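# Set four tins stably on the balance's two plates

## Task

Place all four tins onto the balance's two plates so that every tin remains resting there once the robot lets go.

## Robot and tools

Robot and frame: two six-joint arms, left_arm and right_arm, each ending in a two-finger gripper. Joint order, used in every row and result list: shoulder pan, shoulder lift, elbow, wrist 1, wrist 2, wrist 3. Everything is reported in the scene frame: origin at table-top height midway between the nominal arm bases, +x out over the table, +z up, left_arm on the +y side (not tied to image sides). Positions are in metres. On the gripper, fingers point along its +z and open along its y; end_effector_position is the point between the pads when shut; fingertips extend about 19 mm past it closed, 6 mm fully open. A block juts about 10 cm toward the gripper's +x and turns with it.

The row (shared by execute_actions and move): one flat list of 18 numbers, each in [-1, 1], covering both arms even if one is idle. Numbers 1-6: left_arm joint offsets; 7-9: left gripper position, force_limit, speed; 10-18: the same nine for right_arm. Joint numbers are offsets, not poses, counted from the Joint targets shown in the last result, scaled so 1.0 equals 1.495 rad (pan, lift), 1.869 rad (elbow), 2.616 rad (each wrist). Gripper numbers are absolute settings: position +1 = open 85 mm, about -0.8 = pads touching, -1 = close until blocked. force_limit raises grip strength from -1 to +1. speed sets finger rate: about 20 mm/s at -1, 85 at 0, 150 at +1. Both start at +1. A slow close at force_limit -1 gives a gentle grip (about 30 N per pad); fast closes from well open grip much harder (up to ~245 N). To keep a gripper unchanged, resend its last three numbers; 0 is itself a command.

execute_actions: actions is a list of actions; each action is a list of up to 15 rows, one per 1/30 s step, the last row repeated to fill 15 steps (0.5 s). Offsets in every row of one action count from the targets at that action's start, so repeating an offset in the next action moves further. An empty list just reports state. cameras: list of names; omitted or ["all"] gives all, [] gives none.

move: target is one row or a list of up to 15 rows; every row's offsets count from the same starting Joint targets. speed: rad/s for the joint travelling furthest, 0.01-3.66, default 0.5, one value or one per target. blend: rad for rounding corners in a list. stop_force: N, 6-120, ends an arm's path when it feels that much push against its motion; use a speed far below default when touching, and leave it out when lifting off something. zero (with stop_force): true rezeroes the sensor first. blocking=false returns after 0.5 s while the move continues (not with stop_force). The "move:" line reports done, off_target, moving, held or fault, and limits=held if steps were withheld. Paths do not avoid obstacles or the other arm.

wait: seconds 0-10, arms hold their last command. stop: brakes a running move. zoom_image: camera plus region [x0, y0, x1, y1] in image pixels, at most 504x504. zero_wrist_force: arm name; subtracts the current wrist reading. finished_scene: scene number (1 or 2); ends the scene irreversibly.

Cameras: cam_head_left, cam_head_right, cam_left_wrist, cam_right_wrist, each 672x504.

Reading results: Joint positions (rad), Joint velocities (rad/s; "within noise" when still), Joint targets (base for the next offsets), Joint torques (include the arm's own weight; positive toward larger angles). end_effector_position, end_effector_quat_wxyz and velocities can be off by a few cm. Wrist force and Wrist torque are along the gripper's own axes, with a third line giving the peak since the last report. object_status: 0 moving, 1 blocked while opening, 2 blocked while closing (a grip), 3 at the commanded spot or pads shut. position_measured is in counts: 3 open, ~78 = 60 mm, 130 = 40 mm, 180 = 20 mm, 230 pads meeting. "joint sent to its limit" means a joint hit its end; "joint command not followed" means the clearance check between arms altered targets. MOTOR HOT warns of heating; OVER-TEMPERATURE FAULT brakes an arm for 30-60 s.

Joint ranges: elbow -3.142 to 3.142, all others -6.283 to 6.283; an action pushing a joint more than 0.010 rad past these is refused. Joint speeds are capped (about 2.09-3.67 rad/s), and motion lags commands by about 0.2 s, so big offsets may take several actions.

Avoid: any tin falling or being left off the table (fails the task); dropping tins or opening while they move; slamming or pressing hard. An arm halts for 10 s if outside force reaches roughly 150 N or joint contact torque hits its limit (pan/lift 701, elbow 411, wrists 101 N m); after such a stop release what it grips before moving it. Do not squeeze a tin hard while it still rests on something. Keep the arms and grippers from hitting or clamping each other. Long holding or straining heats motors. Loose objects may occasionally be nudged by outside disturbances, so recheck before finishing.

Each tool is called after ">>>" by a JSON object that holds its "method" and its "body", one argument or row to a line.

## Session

>>> {"method": "execute_actions", "body": {
  "actions": []
}}

>>> {"method": "zoom_image", "body": {
  "camera": "cam_head_left",
  "region": [150, 280, 520, 500]
}}

Scene clock: 0.00 s.
left_arm: end_effector_position=(+0.5727, +0.1232, +0.2167) position_measured=3 object_status=3 end_effector_quat_wxyz=(-0.029, +0.995, -0.029, +0.093) | right_arm: end_effector_position=(+1.0829, -0.6836, +0.3753) position_measured=3 object_status=3 end_effector_quat_wxyz=(-0.159, -0.265, +0.949, +0.059)
Joint positions: left_arm=[-0.964 -1.462 2.332 -2.507 -1.387 2.249] | right_arm=[3.285 -2.044 -1.46 -1.543 1.629 -0.461]
Joint velocities: within noise
Joint torques (N m): no reading
Motor temperatures (°C): left_arm=[24 22 24 32 29 29] | right_arm=[23 25 25 32 26 29]
Wrist force (N): no reading
Wrist torque (N m): no reading
Wrist force, peak (N): no reading
Joint targets: left_arm=[-0.964 -1.462 2.332 -2.507 -1.387 2.249] | right_arm=[3.285 -2.044 -1.460 -1.543 1.629 -0.461]
Tool commands: left_gripper/position=+1.0 left_gripper/force_limit=+1.0 left_gripper/speed=+1.0 right_gripper/position=+1.0 right_gripper/force_limit=+1.0 right_gripper/speed=+1.0

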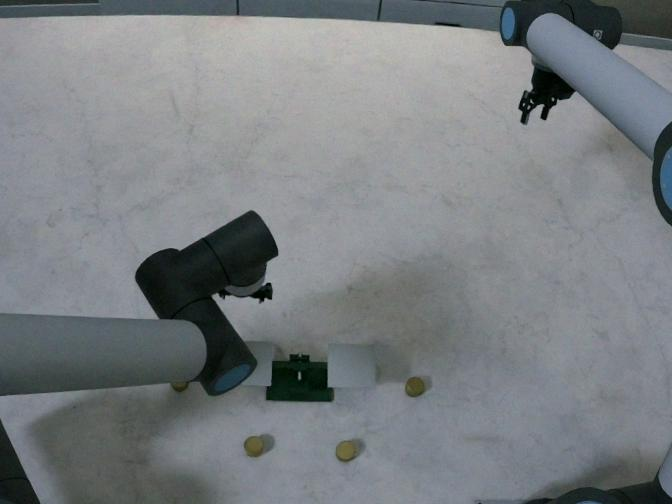

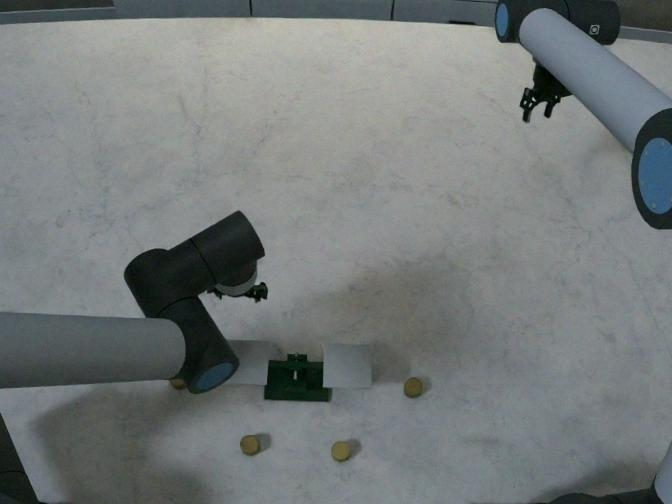

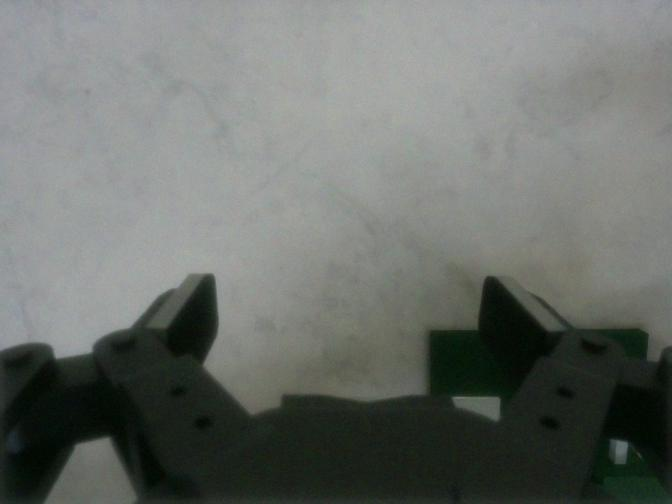

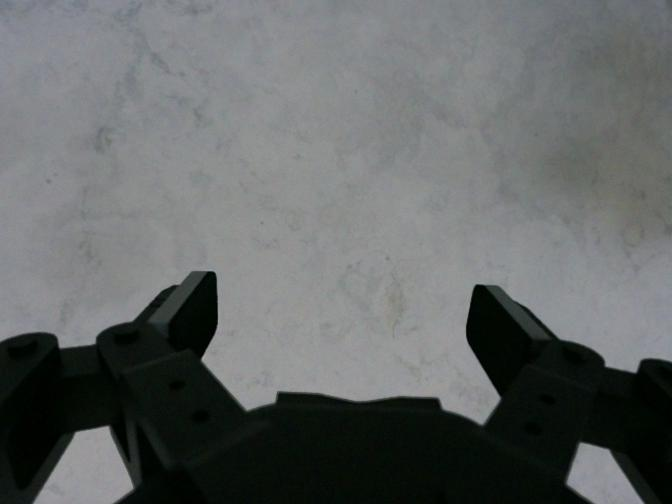

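Scaled by 1.362 from the camera's 672x504 image, which has a finer 960x720 frame.

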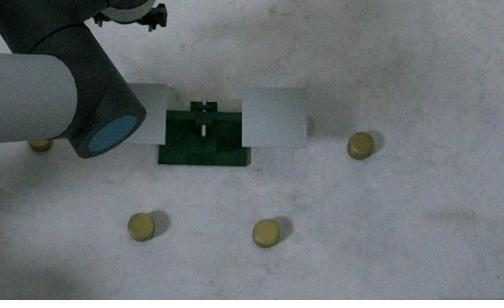

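>>> {"method": "move", "body": {
  "target": [0.0363,-0.1536,0.1207,0.0269,-0.0703,-0.0066,1,-1,-1,0.56,0.4359,-0.6099,0.3146,-0.0222,-0.6697,1,-1,-1],
  "speed": 0.7
}}

Scene clock: 3.87 s.
left_arm: end_effector_position=(+0.4140, +0.2909, +0.2005) position_measured=3 object_status=3 end_effector_quat_wxyz=(+0.000, +1.000, +0.003, +0.000) | right_arm: end_effector_position=(+0.4092, -0.3353, +0.2004) position_measured=3 object_status=3 end_effector_quat_wxyz=(+0.000, +1.000, +0.000, +0.000)
Joint positions: left_arm=[-0.91 -1.691 2.557 -2.437 -1.571 2.232] | right_arm=[4.122 -1.393 -2.599 -0.72 1.571 -2.213]
Joint velocities: within noise
Joint torques (N m): left_arm=[29.58 -67.4 -50.16 -4.19 -6.79 -6.32] | right_arm=[30.32 61.98 61.28 17.89 -6.1 -4.05]
Motor temperatures (°C): left_arm=[24 22 24 32 29 29] | right_arm=[23 25 25 32 26 29]
Wrist force (N): left_arm=[-0.2 -0.2 -0.2] | right_arm=[-0.3 0.0 0.8]
Wrist torque (N m): left_arm=[-0.02 0.09 0.03] | right_arm=[-0.17 0.03 0.02]
Wrist force, peak (N): left_arm=[0.4 1.3 -0.1] | right_arm=[0.5 -4.8 -1.0]
Joint targets: left_arm=[-0.910 -1.691 2.557 -2.437 -1.571 2.232] | right_arm=[4.122 -1.393 -2.599 -0.720 1.571 -2.213]
move: done

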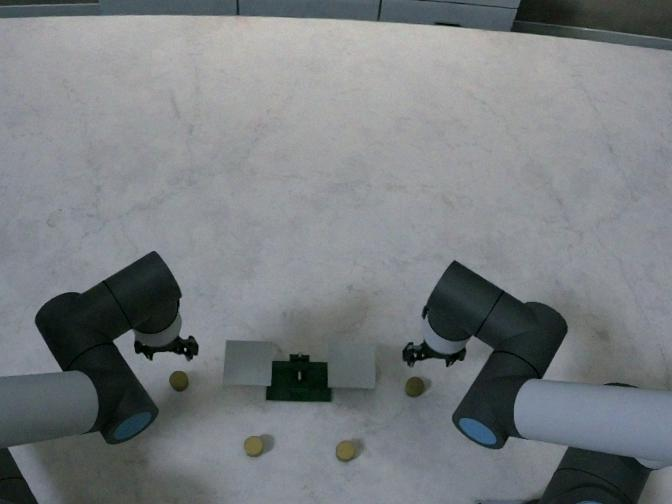

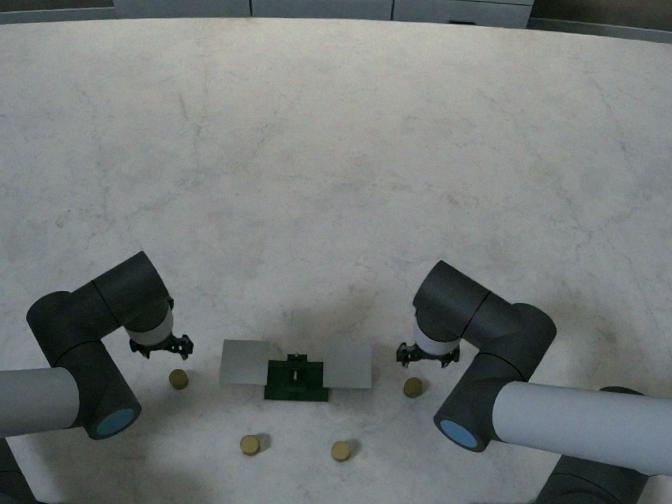

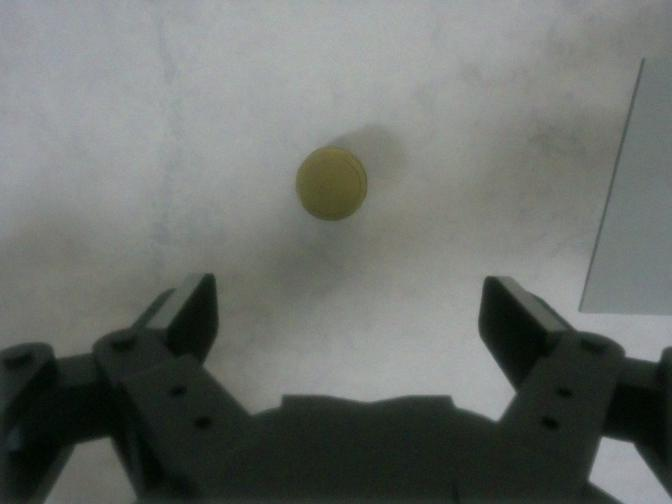

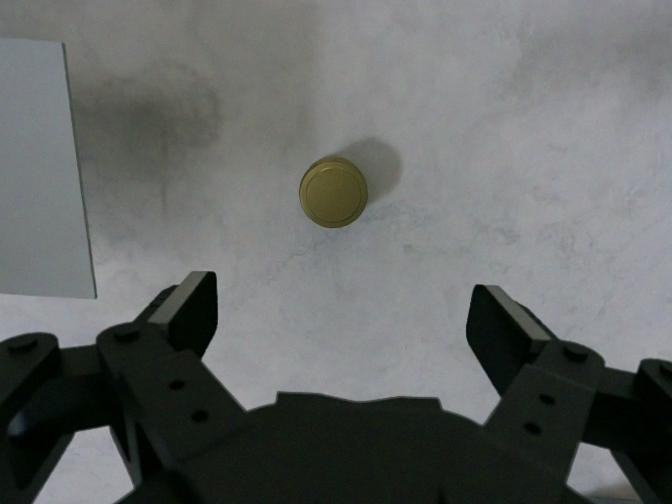

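>>> {"method": "move", "body": {
  "target": [
    [0.0179,0.2363,0.0568,-0.1755,0,0.0101,1,-1,-1,-0.009,-0.2603,-0.0604,0.1918,0,-0.0052,1,-1,-1],
    [0.0179,0.2363,0.0568,-0.1755,0,0.0101,-1,-0.6,-1,-0.009,-0.2603,-0.0604,0.1918,0,-0.0052,-1,-0.6,-1]
  ],
  "cameras": ["cam_left_wrist","cam_right_wrist"]
}}

Scene clock: 8.43 s.
left_arm: end_effector_position=(+0.4262, +0.2983, +0.0316) position_measured=108 object_status=0 end_effector_quat_wxyz=(+0.000, +1.000, +0.004, +0.000) | right_arm: end_effector_position=(+0.4189, -0.3333, +0.0311) position_measured=108 object_status=0 end_effector_quat_wxyz=(+0.000, +1.000, +0.001, +0.000)
Joint positions: left_arm=[-0.883 -1.338 2.663 -2.896 -1.571 2.259] | right_arm=[4.109 -1.782 -2.712 -0.218 1.571 -2.227]
Joint velocities: within noise
Joint torques (N m): left_arm=[26.04 -62.93 -29.38 -13.38 -5.03 5.33] | right_arm=[-19.84 56.52 26.33 14.34 -4.94 -5.07]
Motor temperatures (°C): left_arm=[24 22 24 32 29 29] | right_arm=[23 25 25 32 26 29]
Wrist force (N): left_arm=[-1.6 -3.8 -17.0] | right_arm=[-2.2 2.4 -17.4]
Wrist torque (N m): left_arm=[0.01 -0.03 0.03] | right_arm=[-0.17 0.05 -0.03]
Wrist force, peak (N): left_arm=[-1.9 -3.8 -17.4] | right_arm=[-2.1 2.5 -18.0]
Joint targets: left_arm=[-0.883 -1.338 2.663 -2.896 -1.571 2.259] | right_arm=[4.109 -1.782 -2.712 -0.218 1.571 -2.227]
move: done
Images, in order (width x height): cam_left_wrist 672x504, cam_right_wrist 672x504.

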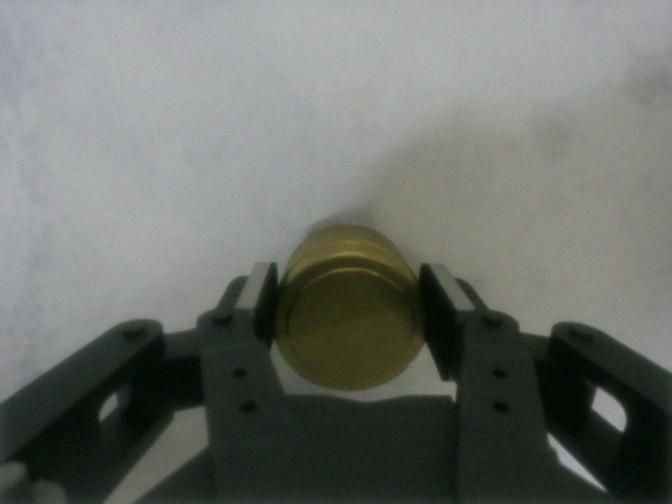

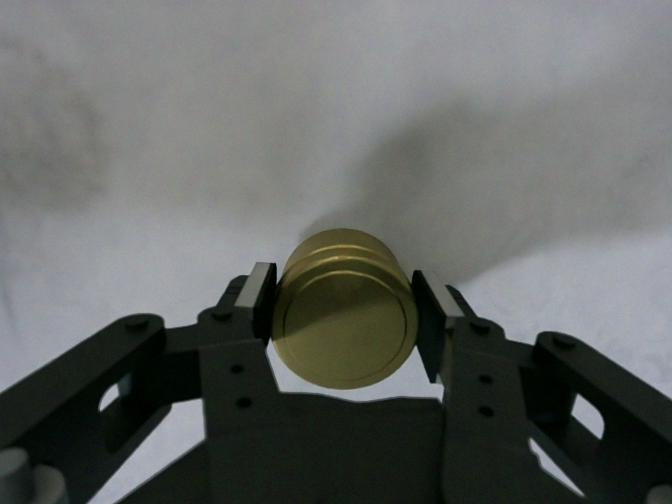

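>>> {"method": "move", "body": {
  "target": [
    [0,-0.2298,-0.0608,0.1748,0,0,-1,-0.6,-1,0,0.2496,0.066,-0.1898,0,0,-1,-0.6,-1],
    [-0.0817,-0.1072,-0.1555,0.1724,0,-0.0467,-1,-0.6,-1,0.0751,0.1217,0.1561,-0.181,0,0.0429,-1,-0.6,-1]
  ]
}}

Scene clock: 11.23 s.
left_arm: end_effector_position=(+0.4714, +0.1110, +0.2004) position_measured=108 object_status=2 end_effector_quat_wxyz=(+0.000, +1.000, +0.004, +0.000) | right_arm: end_effector_position=(+0.4638, -0.1537, +0.2002) position_measured=108 object_status=2 end_effector_quat_wxyz=(+0.000, +1.000, +0.001, +0.000)
Joint positions: left_arm=[-1.005 -1.499 2.373 -2.445 -1.571 2.137] | right_arm=[4.221 -1.599 -2.421 -0.692 1.571 -2.115]
Joint velocities: within noise
Joint torques (N m): left_arm=[-14.73 -59.03 -92.86 -15.47 -3.97 -7.48] | right_arm=[30 54.47 98.51 17.64 -3.38 4.91]
Motor temperatures (°C): left_arm=[24 22 24 32 29 29] | right_arm=[23 25 24 32 26 29]
Wrist force (N): left_arm=[0.6 -0.2 0.8] | right_arm=[-0.6 0.2 1.5]
Wrist torque (N m): left_arm=[-0.04 -0.04 0.04] | right_arm=[-0.08 0.13 0.04]
Wrist force, peak (N): left_arm=[-1.9 -4.0 -17.6] | right_arm=[-2.1 2.8 -18.5]
Joint targets: left_arm=[-1.005 -1.498 2.373 -2.445 -1.571 2.136] | right_arm=[4.221 -1.600 -2.421 -0.692 1.571 -2.115]
move: done

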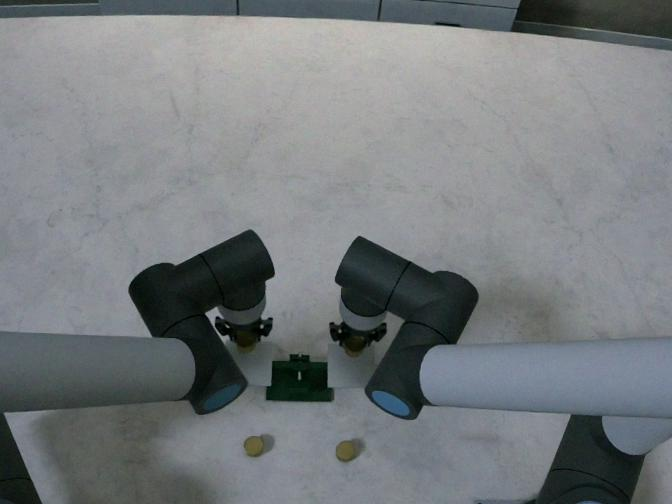

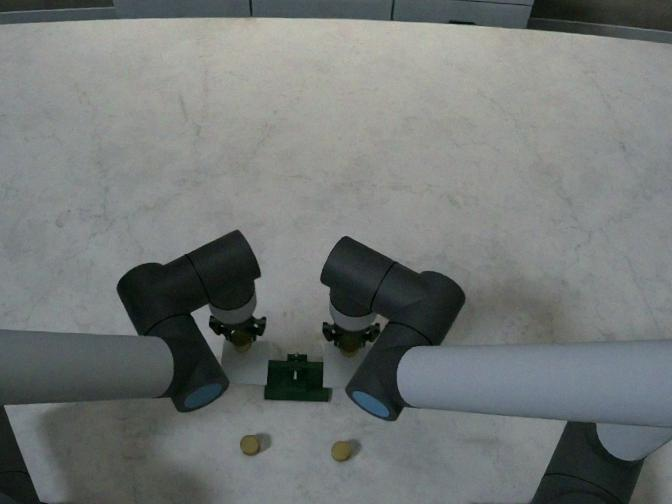

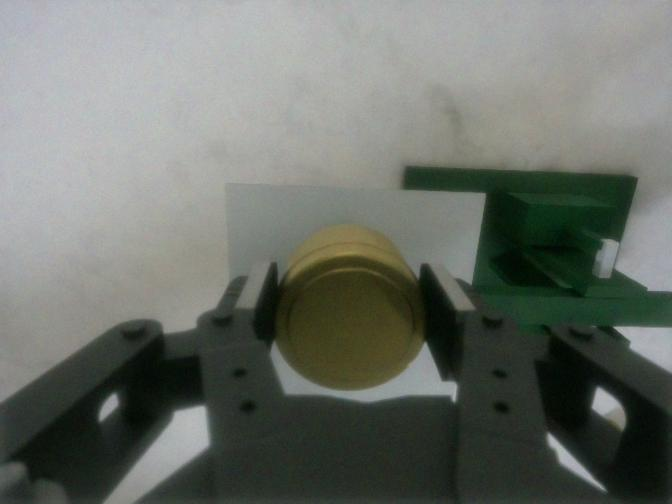

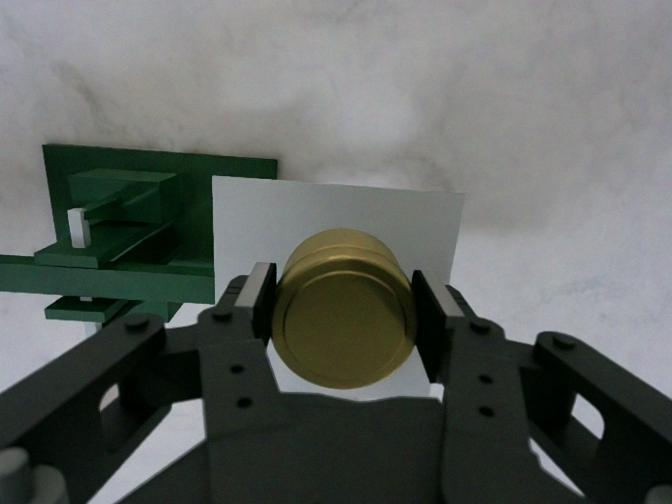

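>>> {"method": "move", "body": {
  "target": [0,0.0363,0.0151,-0.0316,0,0,-1,-0.6,-1,0,-0.0376,-0.0156,0.0328,0,0,-1,-0.6,-1],
  "speed": 0.15,
  "cameras": []
}}

>>> {"method": "move", "body": {
  "target": [0,0.0235,0.008,-0.0192,0,0,-1,-0.6,-1,0,-0.026,-0.009,0.0212,0,0,-1,-0.6,-1],
  "speed": 0.015,
  "stop_force": 6,
  "cameras": ["cam_left_wrist","cam_right_wrist"]
}}

Scene clock: 13.33 s.
left_arm: end_effector_position=(+0.4709, +0.1115, +0.1593) position_measured=108 object_status=2 end_effector_quat_wxyz=(+0.000, +1.000, +0.004, +0.000) | right_arm: end_effector_position=(+0.4633, -0.1541, +0.1600) position_measured=108 object_status=2 end_effector_quat_wxyz=(+0.000, +1.000, +0.001, +0.000)
Joint positions: left_arm=[-1.005 -1.444 2.401 -2.527 -1.571 2.136] | right_arm=[4.221 -1.656 -2.45 -0.607 1.571 -2.115]
Joint velocities: within noise
Joint torques (N m): left_arm=[-11.96 -62.54 -39.68 -16.88 -3.25 -6.24] | right_arm=[20.46 54.07 47.74 17.76 -1.83 4.42]
Motor temperatures (°C): left_arm=[24 22 24 32 29 29] | right_arm=[23 25 24 32 26 29]
Wrist force (N): left_arm=[-0.1 -0.3 0.9] | right_arm=[-0.3 -0.4 2.1]
Wrist torque (N m): left_arm=[-0.04 0.07 0.04] | right_arm=[-0.06 0.11 0.03]
Wrist force, peak (N): left_arm=[0.2 -0.3 1.8] | right_arm=[-0.2 -0.4 3.0]
Joint targets: left_arm=[-1.005 -1.444 2.401 -2.528 -1.571 2.136] | right_arm=[4.221 -1.656 -2.450 -0.606 1.571 -2.115]
move: done
No camera images: "cameras" was empty.

Scene clock: 15.07 s.
left_arm: end_effector_position=(+0.4709, +0.1115, +0.1579) position_measured=108 object_status=2 end_effector_quat_wxyz=(+0.000, +1.000, +0.004, +0.000) | right_arm: end_effector_position=(+0.4633, -0.1541, +0.1584) position_measured=108 object_status=2 end_effector_quat_wxyz=(+0.000, +1.000, +0.001, +0.000)
Joint positions: left_arm=[-1.005 -1.442 2.402 -2.53 -1.571 2.136] | right_arm=[4.221 -1.658 -2.451 -0.603 1.571 -2.115]
Joint velocities: within noise
Joint torques (N m): left_arm=[-11.37 -107.35 -71.51 -4.67 -3.12 -6.32] | right_arm=[24.81 116.25 85.73 5.67 -1.78 4.56]
Motor temperatures (°C): left_arm=[24 22 24 32 29 29] | right_arm=[23 25 24 32 26 29]
Wrist force (N): left_arm=[0.3 0.5 -6.0] | right_arm=[-0.2 -0.2 -4.5]
Wrist torque (N m): left_arm=[-0.02 0.00 0.03] | right_arm=[-0.16 0.12 0.02]
Wrist force, peak (N): left_arm=[-1.0 -4.8 -16.6] | right_arm=[-1.0 4.1 -15.8]
Joint targets: left_arm=[-1.005 -1.442 2.402 -2.530 -1.571 2.136] | right_arm=[4.221 -1.658 -2.451 -0.603 1.571 -2.115]
move: contact (left_arm, right_arm); left_arm: the wrist 1 is farthest, 0.048 rad from its target; right_arm: the wrist 1 is farthest, 0.053 rad from its target
Images, in order (width x height): cam_left_wrist 672x504, cam_right_wrist 672x504.

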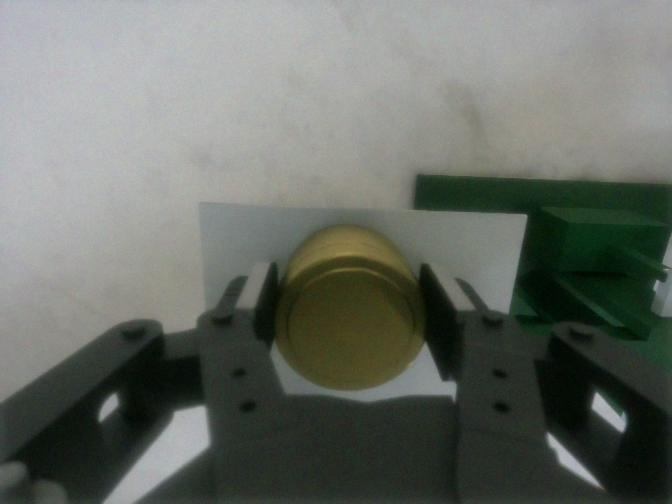

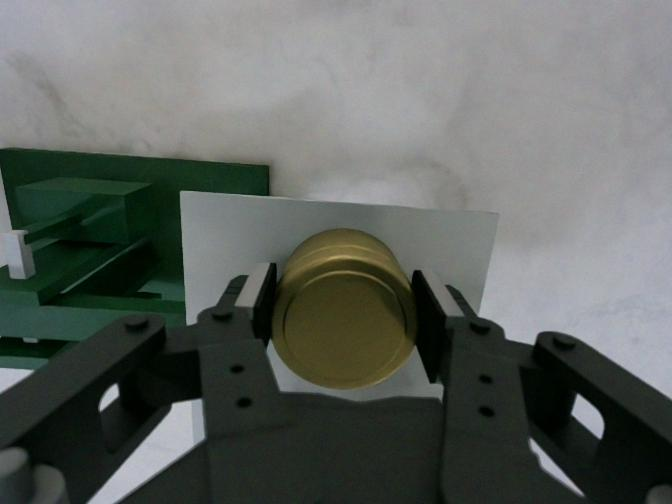

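>>> {"method": "move", "body": {
  "target": [0,0,0,0,0,0,0.9,-1,-1,0,0,0,0,0,0,0.9,-1,-1],
  "cameras": []
}}

>>> {"method": "move", "body": {
  "target": [0,-0.0767,-0.0306,0.0657,0,0,0.9,-1,-1,0,0.0828,0.0339,-0.0718,0,0,0.9,-1,-1],
  "speed": 0.15
}}

Scene clock: 17.33 s.
left_arm: end_effector_position=(+0.4709, +0.1115, +0.1579) position_measured=16 object_status=0 end_effector_quat_wxyz=(+0.000, +1.000, +0.004, +0.000) | right_arm: end_effector_position=(+0.4633, -0.1541, +0.1584) position_measured=16 object_status=0 end_effector_quat_wxyz=(+0.000, +1.000, +0.001, +0.000)
Joint positions: left_arm=[-1.005 -1.442 2.402 -2.53 -1.571 2.136] | right_arm=[4.221 -1.658 -2.451 -0.603 1.571 -2.115]
Joint velocities: within noise
Joint torques (N m): left_arm=[-11.14 -108.41 -68.28 -13.9 -2.89 -6.29] | right_arm=[21.4 116.83 84.73 16.6 -2.6 4.08]
Motor temperatures (°C): left_arm=[24 22 24 32 29 29] | right_arm=[23 25 24 32 26 29]
Wrist force (N): left_arm=[0.0 -0.2 0.2] | right_arm=[-0.9 0.0 0.8]
Wrist torque (N m): left_arm=[-0.03 0.05 0.04] | right_arm=[-0.03 0.21 0.03]
Wrist force, peak (N): left_arm=[0.4 0.0 -6.1] | right_arm=[0.0 0.2 -4.8]
Joint targets: left_arm=[-1.005 -1.442 2.402 -2.530 -1.571 2.136] | right_arm=[4.221 -1.658 -2.451 -0.603 1.571 -2.115]
move: done
No camera images: "cameras" was empty.

Scene clock: 19.10 s.
left_arm: end_effector_position=(+0.4695, +0.1137, +0.2450) position_measured=16 object_status=3 end_effector_quat_wxyz=(+0.000, +1.000, +0.004, +0.000) | right_arm: end_effector_position=(+0.4621, -0.1562, +0.2483) position_measured=16 object_status=3 end_effector_quat_wxyz=(+0.000, +1.000, +0.001, +0.000)
Joint positions: left_arm=[-1.005 -1.557 2.345 -2.359 -1.571 2.136] | right_arm=[4.221 -1.535 -2.387 -0.791 1.571 -2.115]
Joint velocities: within noise
Joint torques (N m): left_arm=[-12.34 -91.34 -93 -4.74 -2.95 -6.08] | right_arm=[25.41 102.03 103.81 4.22 -2.22 4.3]
Motor temperatures (°C): left_arm=[24 22 24 32 29 29] | right_arm=[23 25 24 32 26 29]
Wrist force (N): left_arm=[0.2 -0.1 -0.4] | right_arm=[-0.3 0.0 1.0]
Wrist torque (N m): left_arm=[-0.01 0.03 0.03] | right_arm=[-0.09 0.10 -0.01]
Wrist force, peak (N): left_arm=[0.0 -0.3 -1.7] | right_arm=[-0.5 -0.5 2.2]
Joint targets: left_arm=[-1.005 -1.557 2.345 -2.358 -1.571 2.136] | right_arm=[4.221 -1.534 -2.387 -0.791 1.571 -2.115]
move: done

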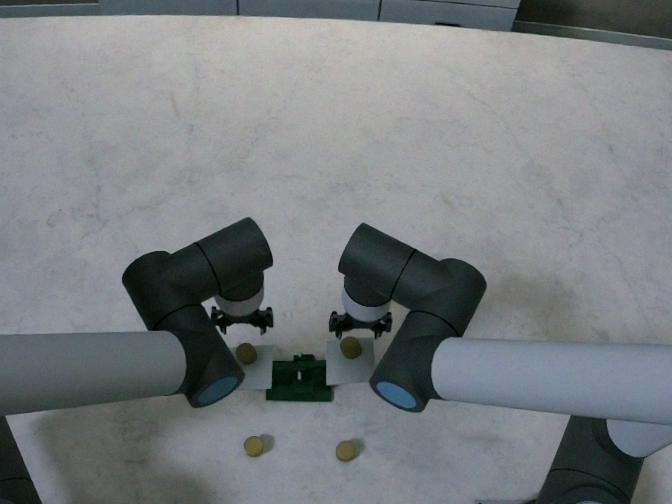

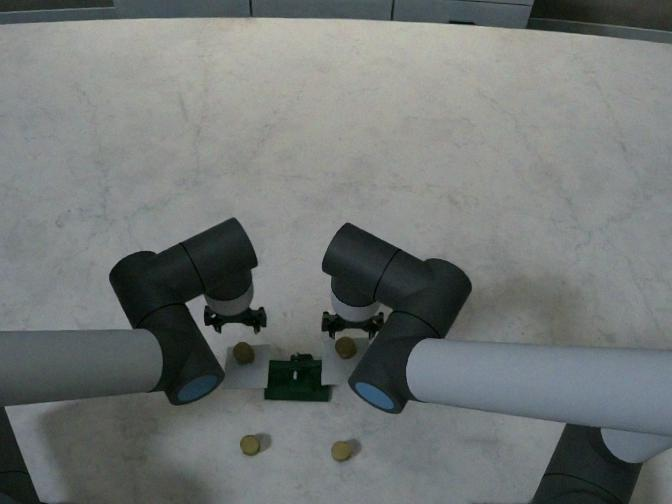

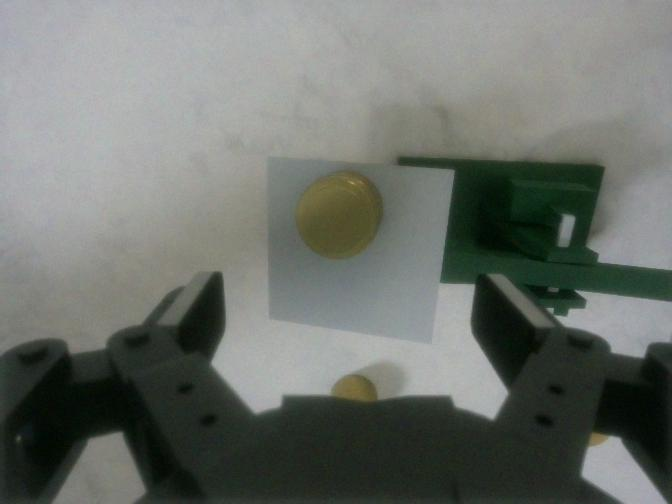

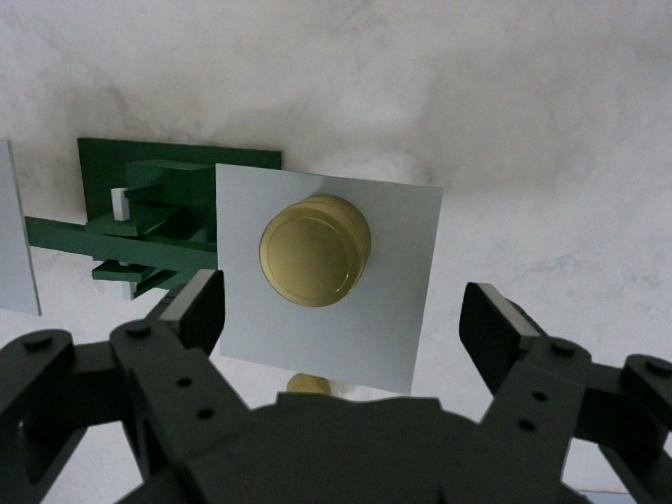

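>>> {"method": "move", "body": {
  "target": [-0.218,-0.0678,0.0993,-0.0325,0,-0.1244,1,-1,-1,0.2307,0.0586,-0.0931,0.0329,0,0.1321,1,-1,-1],
  "cameras": ["cam_left_wrist","cam_right_wrist"]
}}

>>> {"method": "wait", "body": {
  "seconds": 0.3,
  "cameras": []
}}

>>> {"method": "wait", "body": {
  "seconds": 0.3,
  "cameras": []
}}

>>> {"method": "wait", "body": {
  "seconds": 0.3,
  "cameras": []
}}

Scene clock: 21.13 s.
left_arm: end_effector_position=(+0.2593, +0.0935, +0.2007) position_measured=3 object_status=3 end_effector_quat_wxyz=(+0.000, +1.000, +0.003, +0.000) | right_arm: end_effector_position=(+0.2567, -0.1309, +0.1997) position_measured=3 object_status=3 end_effector_quat_wxyz=(+0.000, +1.000, +0.000, +0.000)
Joint positions: left_arm=[-1.331 -1.658 2.53 -2.443 -1.571 1.811] | right_arm=[4.566 -1.447 -2.561 -0.705 1.571 -1.769]
Joint velocities: within noise
Joint torques (N m): left_arm=[-19.67 -76.08 -54.26 -14.82 -3 -6.28] | right_arm=[20.88 76.15 53.43 17.74 -2.59 4.52]
Motor temperatures (°C): left_arm=[24 22 24 32 29 29] | right_arm=[23 25 24 32 26 29]
Wrist force (N): left_arm=[-0.1 0.0 -0.4] | right_arm=[-0.4 -0.5 1.0]
Wrist torque (N m): left_arm=[0.02 0.08 0.03] | right_arm=[-0.24 -0.03 0.05]
Wrist force, peak (N): left_arm=[3.8 -1.4 -0.8] | right_arm=[-4.1 -0.3 2.2]
Joint targets: left_arm=[-1.331 -1.658 2.530 -2.443 -1.571 1.811] | right_arm=[4.566 -1.447 -2.561 -0.705 1.571 -1.769]
move: done
Images, in order (width x height): cam_left_wrist 672x504, cam_right_wrist 672x504.

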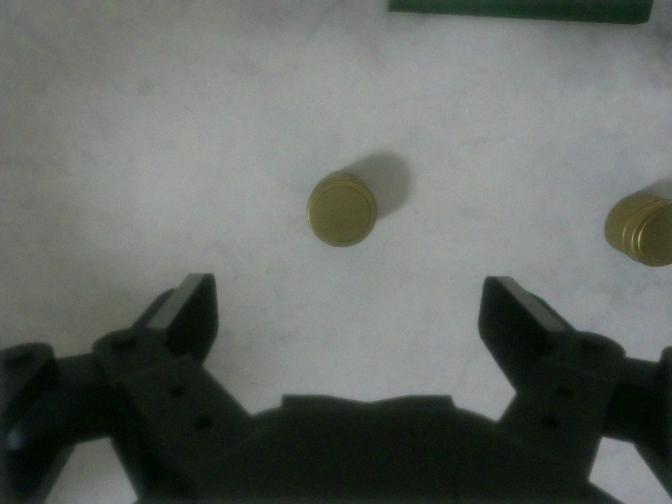

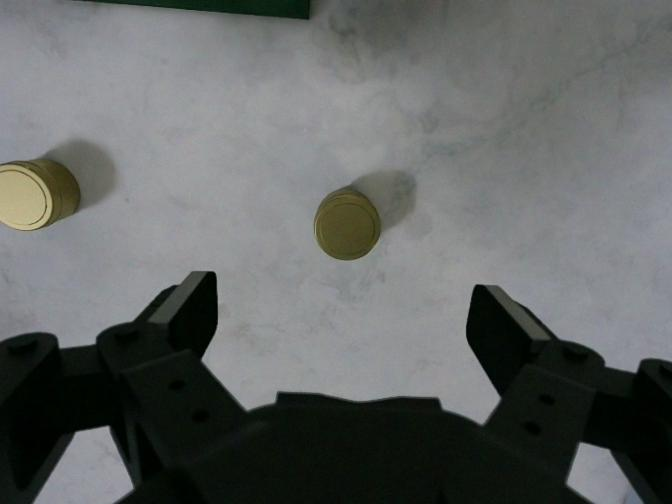

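Scene clock: 21.43 s.
left_arm: end_effector_position=(+0.2592, +0.0936, +0.2007) position_measured=3 object_status=3 end_effector_quat_wxyz=(+0.000, +1.000, +0.003, +0.000) | right_arm: end_effector_position=(+0.2565, -0.1309, +0.1996) position_measured=3 object_status=3 end_effector_quat_wxyz=(+0.000, +1.000, +0.000, +0.000)
Joint positions: left_arm=[-1.331 -1.658 2.53 -2.443 -1.571 1.811] | right_arm=[4.566 -1.447 -2.561 -0.705 1.571 -1.769]
Joint velocities: within noise
Joint torques (N m): left_arm=[-14.47 -69.29 -50.35 -15.07 -3.31 -5.99] | right_arm=[27.04 77.82 54.68 16.31 -1.86 4.56]
Motor temperatures (°C): left_arm=[24 22 24 32 29 29] | right_arm=[23 25 24 32 26 29]
Wrist force (N): left_arm=[-0.1 -0.1 -0.3] | right_arm=[-0.6 -0.3 1.0]
Wrist torque (N m): left_arm=[0.00 0.07 0.02] | right_arm=[-0.20 0.01 0.05]
Wrist force, peak (N): left_arm=[0.3 -0.1 -0.5] | right_arm=[-0.7 -0.4 1.1]
Joint targets: left_arm=[-1.331 -1.658 2.530 -2.443 -1.571 1.811] | right_arm=[4.566 -1.447 -2.561 -0.705 1.571 -1.769]
Tool commands: left_gripper/position=+1.0 left_gripper/force_limit=-1.0 left_gripper/speed=-1.0 right_gripper/position=+1.0 right_gripper/force_limit=-1.0 right_gripper/speed=-1.0
wait: 0.30 s; at rest by 0.17 s
No camera images: "cameras" was empty.

Scene clock: 21.73 s.
left_arm: end_effector_position=(+0.2592, +0.0936, +0.2007) position_measured=3 object_status=3 end_effector_quat_wxyz=(+0.000, +1.000, +0.003, +0.000) | right_arm: end_effector_position=(+0.2565, -0.1309, +0.1996) position_measured=3 object_status=3 end_effector_quat_wxyz=(+0.000, +1.000, +0.000, +0.000)
Joint positions: left_arm=[-1.331 -1.658 2.53 -2.443 -1.571 1.811] | right_arm=[4.566 -1.447 -2.561 -0.705 1.571 -1.769]
Joint velocities: within noise
Joint torques (N m): left_arm=[-15.76 -69.11 -54.37 -14.99 -2.79 -6.66] | right_arm=[27.05 75.9 56.72 16.32 -2.55 4.35]
Motor temperatures (°C): left_arm=[24 22 24 32 29 29] | right_arm=[23 25 24 32 26 29]
Wrist force (N): left_arm=[0.2 0.0 -0.2] | right_arm=[-0.3 -0.6 1.5]
Wrist torque (N m): left_arm=[0.02 0.02 0.03] | right_arm=[-0.25 -0.04 0.05]
Wrist force, peak (N): left_arm=[-0.3 -0.5 -0.4] | right_arm=[-0.3 -0.6 1.5]
Joint targets: left_arm=[-1.331 -1.658 2.530 -2.443 -1.571 1.811] | right_arm=[4.566 -1.447 -2.561 -0.705 1.571 -1.769]
Tool commands: left_gripper/position=+1.0 left_gripper/force_limit=-1.0 left_gripper/speed=-1.0 right_gripper/position=+1.0 right_gripper/force_limit=-1.0 right_gripper/speed=-1.0
wait: 0.30 s; at rest by 0.17 s
No camera images: "cameras" was empty.

Scene clock: 22.03 s.
left_arm: end_effector_position=(+0.2592, +0.0936, +0.2007) position_measured=3 object_status=3 end_effector_quat_wxyz=(+0.000, +1.000, +0.003, +0.000) | right_arm: end_effector_position=(+0.2565, -0.1309, +0.1996) position_measured=3 object_status=3 end_effector_quat_wxyz=(+0.000, +1.000, +0.000, +0.000)
Joint positions: left_arm=[-1.331 -1.658 2.53 -2.443 -1.571 1.811] | right_arm=[4.566 -1.447 -2.561 -0.705 1.571 -1.769]
Joint velocities: within noise
Joint torques (N m): left_arm=[-15.21 -66.8 -54.55 -14.8 -2.89 -5.97] | right_arm=[27.48 71.89 57.71 15.85 -2.29 4.47]
Motor temperatures (°C): left_arm=[24 22 24 32 29 29] | right_arm=[23 25 24 32 26 29]
Wrist force (N): left_arm=[0.1 -0.1 -0.1] | right_arm=[-0.5 -0.3 1.2]
Wrist torque (N m): left_arm=[0.01 0.05 0.03] | right_arm=[-0.19 0.01 0.04]
Wrist force, peak (N): left_arm=[0.0 -0.2 -0.6] | right_arm=[-0.1 -0.4 1.4]
Joint targets: left_arm=[-1.331 -1.658 2.530 -2.443 -1.571 1.811] | right_arm=[4.566 -1.447 -2.561 -0.705 1.571 -1.769]
Tool commands: left_gripper/position=+1.0 left_gripper/force_limit=-1.0 left_gripper/speed=-1.0 right_gripper/position=+1.0 right_gripper/force_limit=-1.0 right_gripper/speed=-1.0
wait: 0.30 s; at rest by 0.17 s
No camera images: "cameras" was empty.

>>> {"method": "move", "body": {
  "target": [
    [-0.0082,0.2199,0.0622,-0.17,0,-0.0048,1,-1,-1,0.0185,-0.2282,-0.0738,0.1834,0,0.0105,1,-1,-1],
    [-0.0082,0.2199,0.0622,-0.17,0,-0.0048,-1,-0.6,-1,0.0185,-0.2282,-0.0738,0.1834,0,0.0105,-1,-0.6,-1]
  ],
  "cameras": ["cam_left_wrist","cam_right_wrist"]
}}

>>> {"method": "move", "body": {
  "target": [0,-0.2199,-0.0622,0.17,0,0,-1,-0.6,-1,0,0.2282,0.0738,-0.1834,0,0,-1,-0.6,-1],
  "cameras": ["cam_left_wrist","cam_right_wrist","cam_head_left"]
}}

>>> {"method": "wait", "body": {
  "seconds": 0.3,
  "cameras": []
}}

>>> {"method": "wait", "body": {
  "seconds": 0.3,
  "cameras": []
}}

>>> {"method": "wait", "body": {
  "seconds": 0.3,
  "cameras": []
}}

Scene clock: 26.80 s.
left_arm: end_effector_position=(+0.2521, +0.0940, +0.0315) position_measured=108 object_status=0 end_effector_quat_wxyz=(+0.000, +1.000, +0.003, +0.000) | right_arm: end_effector_position=(+0.2405, -0.1390, +0.0311) position_measured=108 object_status=0 end_effector_quat_wxyz=(+0.000, +1.000, +0.000, +0.000)
Joint positions: left_arm=[-1.344 -1.33 2.646 -2.888 -1.571 1.798] | right_arm=[4.594 -1.788 -2.699 -0.225 1.571 -1.742]
Joint velocities: within noise
Joint torques (N m): left_arm=[-12.43 -67.04 -22.16 -12.82 -2.75 -5.93] | right_arm=[28.7 54.75 21.28 13.77 -1.64 4.5]
Motor temperatures (°C): left_arm=[24 22 24 32 29 29] | right_arm=[23 25 24 32 26 29]
Wrist force (N): left_arm=[-0.4 -3.7 -17.2] | right_arm=[-1.4 3.7 -17.3]
Wrist torque (N m): left_arm=[0.08 -0.04 0.03] | right_arm=[-0.12 0.05 0.00]
Wrist force, peak (N): left_arm=[-0.3 -3.9 -18.1] | right_arm=[-1.2 3.6 -18.2]
Joint targets: left_arm=[-1.344 -1.330 2.646 -2.888 -1.571 1.798] | right_arm=[4.594 -1.788 -2.699 -0.225 1.571 -1.742]
move: done
Images, in order (width x height): cam_left_wrist 672x504, cam_right_wrist 672x504.

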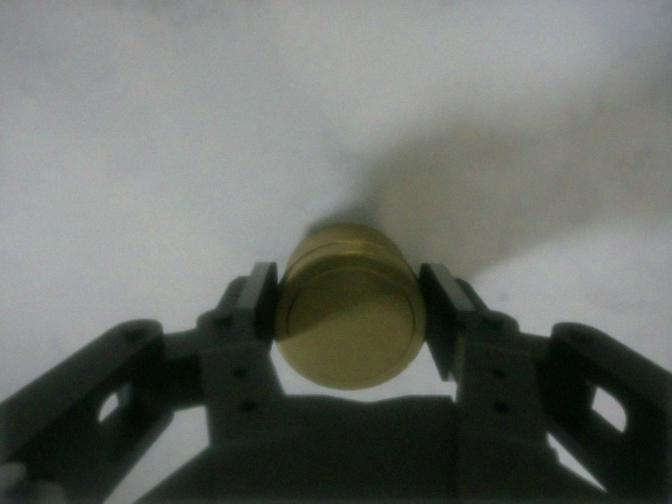

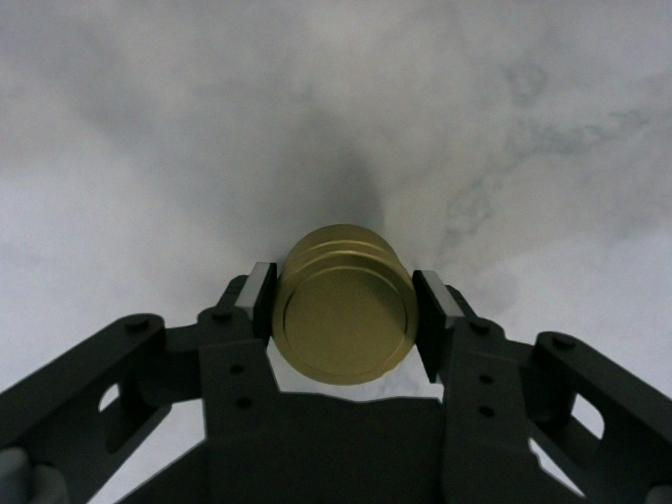

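Scene clock: 28.47 s.
left_arm: end_effector_position=(+0.2532, +0.0895, +0.2006) position_measured=108 object_status=2 end_effector_quat_wxyz=(+0.000, +1.000, +0.003, +0.000) | right_arm: end_effector_position=(+0.2433, -0.1228, +0.1995) position_measured=108 object_status=2 end_effector_quat_wxyz=(+0.000, +1.000, +0.000, +0.000)
Joint positions: left_arm=[-1.344 -1.658 2.53 -2.444 -1.571 1.798] | right_arm=[4.594 -1.447 -2.561 -0.705 1.571 -1.742]
Joint velocities: within noise
Joint torques (N m): left_arm=[-4.63 -65.23 -83.58 -4.67 -2.71 -5.99] | right_arm=[16.11 75.35 98.6 4.3 -1.68 4.18]
Motor temperatures (°C): left_arm=[24 22 24 32 29 29] | right_arm=[23 25 24 32 26 29]
Wrist force (N): left_arm=[0.1 -0.3 0.0] | right_arm=[-0.5 0.0 1.5]
Wrist torque (N m): left_arm=[-0.05 0.03 0.02] | right_arm=[-0.11 -0.02 0.04]
Wrist force, peak (N): left_arm=[-0.5 -3.8 -17.8] | right_arm=[-1.4 4.0 -18.3]
Joint targets: left_arm=[-1.344 -1.658 2.530 -2.443 -1.571 1.798] | right_arm=[4.594 -1.447 -2.561 -0.705 1.571 -1.742]
move: done
Images, in order (width x height): cam_head_left 672x504, cam_left_wrist 672x504, cam_right_wrist 672x504.

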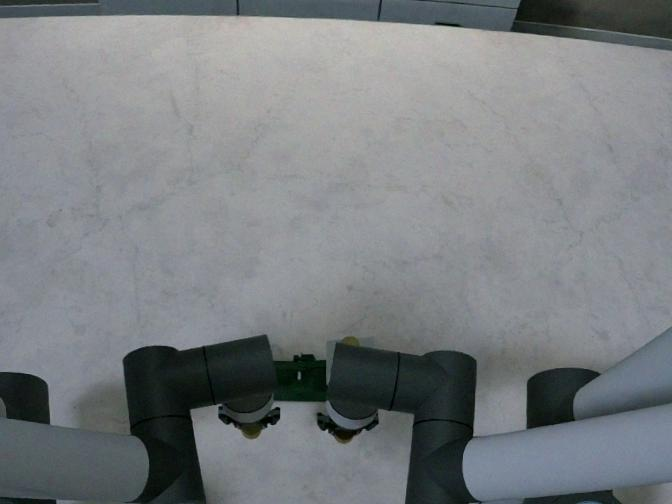

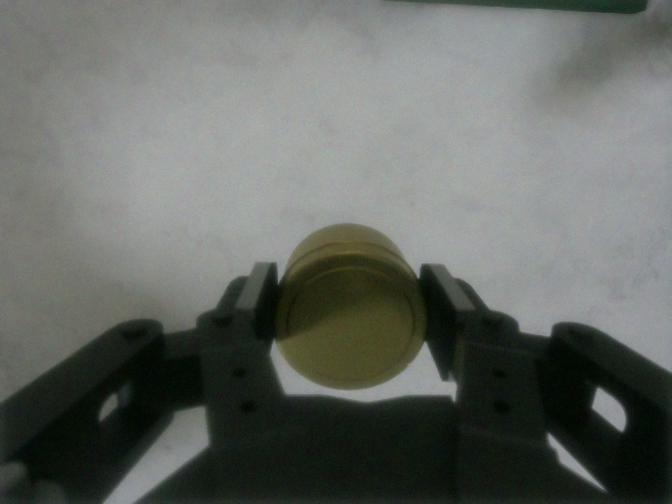

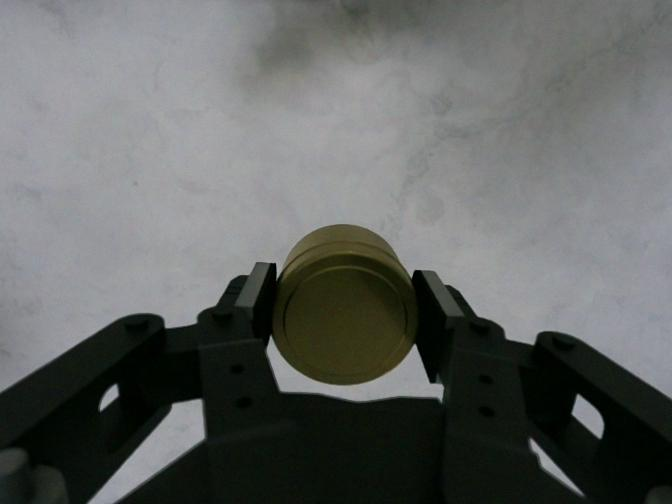

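Scene clock: 28.77 s.
left_arm: end_effector_position=(+0.2532, +0.0895, +0.2007) position_measured=108 object_status=2 end_effector_quat_wxyz=(+0.000, +1.000, +0.003, +0.000) | right_arm: end_effector_position=(+0.2433, -0.1228, +0.1996) position_measured=108 object_status=2 end_effector_quat_wxyz=(+0.000, +1.000, +0.000, +0.000)
Joint positions: left_arm=[-1.344 -1.658 2.53 -2.443 -1.571 1.798] | right_arm=[4.594 -1.447 -2.561 -0.705 1.571 -1.742]
Joint velocities: within noise
Joint torques (N m): left_arm=[-1.52 -67.02 -85.05 -3.88 -2.68 -5.96] | right_arm=[18.08 74.55 96.95 5.27 -1.82 4.18]
Motor temperatures (°C): left_arm=[24 22 24 32 29 29] | right_arm=[23 25 24 32 26 29]
Wrist force (N): left_arm=[0.2 -0.3 0.4] | right_arm=[-0.1 0.2 1.3]
Wrist torque (N m): left_arm=[-0.05 0.02 0.02] | right_arm=[-0.08 -0.09 0.04]
Wrist force, peak (N): left_arm=[-0.3 -0.1 0.5] | right_arm=[0.1 0.0 1.7]
Joint targets: left_arm=[-1.344 -1.658 2.530 -2.443 -1.571 1.798] | right_arm=[4.594 -1.447 -2.561 -0.705 1.571 -1.742]
Tool commands: left_gripper/position=-1.0 left_gripper/force_limit=-0.6 left_gripper/speed=-1.0 right_gripper/position=-1.0 right_gripper/force_limit=-0.6 right_gripper/speed=-1.0
wait: 0.30 s; at rest by 0.17 s
No camera images: "cameras" was empty.

Scene clock: 29.07 s.
left_arm: end_effector_position=(+0.2532, +0.0895, +0.2007) position_measured=108 object_status=2 end_effector_quat_wxyz=(+0.000, +1.000, +0.003, +0.000) | right_arm: end_effector_position=(+0.2433, -0.1228, +0.1996) position_measured=108 object_status=2 end_effector_quat_wxyz=(+0.000, +1.000, +0.000, +0.000)
Joint positions: left_arm=[-1.344 -1.658 2.53 -2.443 -1.571 1.798] | right_arm=[4.594 -1.447 -2.561 -0.705 1.571 -1.742]
Joint velocities: within noise
Joint torques (N m): left_arm=[0.74 -69.3 -83.8 -4.6 -2.95 -6.27] | right_arm=[13.75 74.73 95.07 5.31 -2.57 3.77]
Motor temperatures (°C): left_arm=[24 22 24 32 29 29] | right_arm=[23 25 24 32 26 29]
Wrist force (N): left_arm=[0.1 -0.4 0.2] | right_arm=[-0.1 -0.2 1.5]
Wrist torque (N m): left_arm=[-0.06 0.04 0.02] | right_arm=[-0.17 -0.09 0.03]
Wrist force, peak (N): left_arm=[-0.1 -0.3 0.5] | right_arm=[-0.6 -0.1 1.7]
Joint targets: left_arm=[-1.344 -1.658 2.530 -2.443 -1.571 1.798] | right_arm=[4.594 -1.447 -2.561 -0.705 1.571 -1.742]
Tool commands: left_gripper/position=-1.0 left_gripper/force_limit=-0.6 left_gripper/speed=-1.0 right_gripper/position=-1.0 right_gripper/force_limit=-0.6 right_gripper/speed=-1.0
wait: 0.30 s; at rest by 0.17 s
No camera images: "cameras" was empty.

Scene clock: 29.37 s.
left_arm: end_effector_position=(+0.2532, +0.0895, +0.2007) position_measured=108 object_status=2 end_effector_quat_wxyz=(+0.000, +1.000, +0.003, +0.000) | right_arm: end_effector_position=(+0.2433, -0.1228, +0.1996) position_measured=108 object_status=2 end_effector_quat_wxyz=(+0.000, +1.000, +0.000, +0.000)
Joint positions: left_arm=[-1.344 -1.658 2.53 -2.443 -1.571 1.798] | right_arm=[4.594 -1.447 -2.561 -0.705 1.571 -1.742]
Joint velocities: within noise
Joint torques (N m): left_arm=[2.12 -69.37 -81.65 -4.9 -2.66 -6.26] | right_arm=[6.48 79.73 93.9 6.25 -1.8 4.14]
Motor temperatures (°C): left_arm=[24 22 24 32 29 29] | right_arm=[23 25 24 32 26 29]
Wrist force (N): left_arm=[0.0 -0.3 0.2] | right_arm=[-0.3 0.1 1.4]
Wrist torque (N m): left_arm=[-0.04 0.05 0.02] | right_arm=[-0.11 -0.06 0.04]
Wrist force, peak (N): left_arm=[0.0 -0.4 0.0] | right_arm=[-0.4 0.0 1.8]
Joint targets: left_arm=[-1.344 -1.658 2.530 -2.443 -1.571 1.798] | right_arm=[4.594 -1.447 -2.561 -0.705 1.571 -1.742]
Tool commands: left_gripper/position=-1.0 left_gripper/force_limit=-0.6 left_gripper/speed=-1.0 right_gripper/position=-1.0 right_gripper/force_limit=-0.6 right_gripper/speed=-1.0
wait: 0.30 s; at rest by 0.17 s
No camera images: "cameras" was empty.

>>> {"method": "move", "body": {
  "target": [0.1613,0.0314,-0.0762,0.0366,0,0.092,-1,-0.6,-1,-0.1903,-0.01,0.0604,-0.0372,0,-0.1084,-1,-0.6,-1],
  "cameras": ["cam_left_wrist","cam_right_wrist"]
}}

Scene clock: 31.13 s.
left_arm: end_effector_position=(+0.4027, +0.0999, +0.2504) position_measured=108 object_status=2 end_effector_quat_wxyz=(+0.000, +1.000, +0.004, +0.000) | right_arm: end_effector_position=(+0.3956, -0.1642, +0.2499) position_measured=108 object_status=2 end_effector_quat_wxyz=(+0.000, +1.000, +0.000, +0.000)
Joint positions: left_arm=[-1.103 -1.612 2.388 -2.348 -1.571 2.039] | right_arm=[4.31 -1.462 -2.449 -0.802 1.571 -2.025]
Joint velocities: within noise
Joint torques (N m): left_arm=[27.05 -41.93 -92.06 -4.14 -3.12 5.69] | right_arm=[-24.25 20.3 107.65 4.62 -2.18 -5.31]
Motor temperatures (°C): left_arm=[24 22 24 32 29 29] | right_arm=[23 25 24 32 26 29]
Wrist force (N): left_arm=[0.1 -0.1 -0.5] | right_arm=[0.0 -0.3 1.7]
Wrist torque (N m): left_arm=[-0.02 0.06 0.02] | right_arm=[-0.11 -0.05 -0.05]
Wrist force, peak (N): left_arm=[3.3 -0.7 -1.2] | right_arm=[-3.4 -0.3 2.6]
Joint targets: left_arm=[-1.102 -1.611 2.388 -2.348 -1.571 2.039] | right_arm=[4.309 -1.462 -2.448 -0.802 1.571 -2.025]
move: done
Images, in order (width x height): cam_left_wrist 672x504, cam_right_wrist 672x504.

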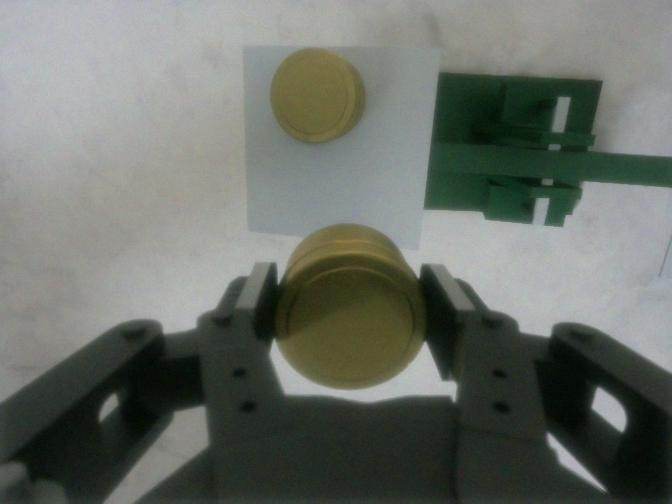

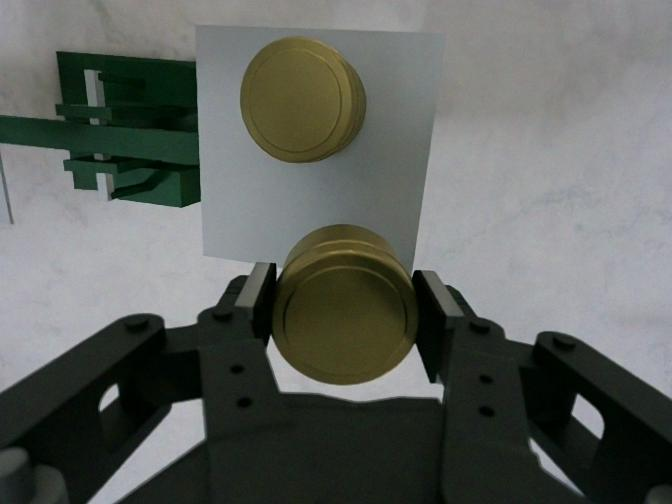

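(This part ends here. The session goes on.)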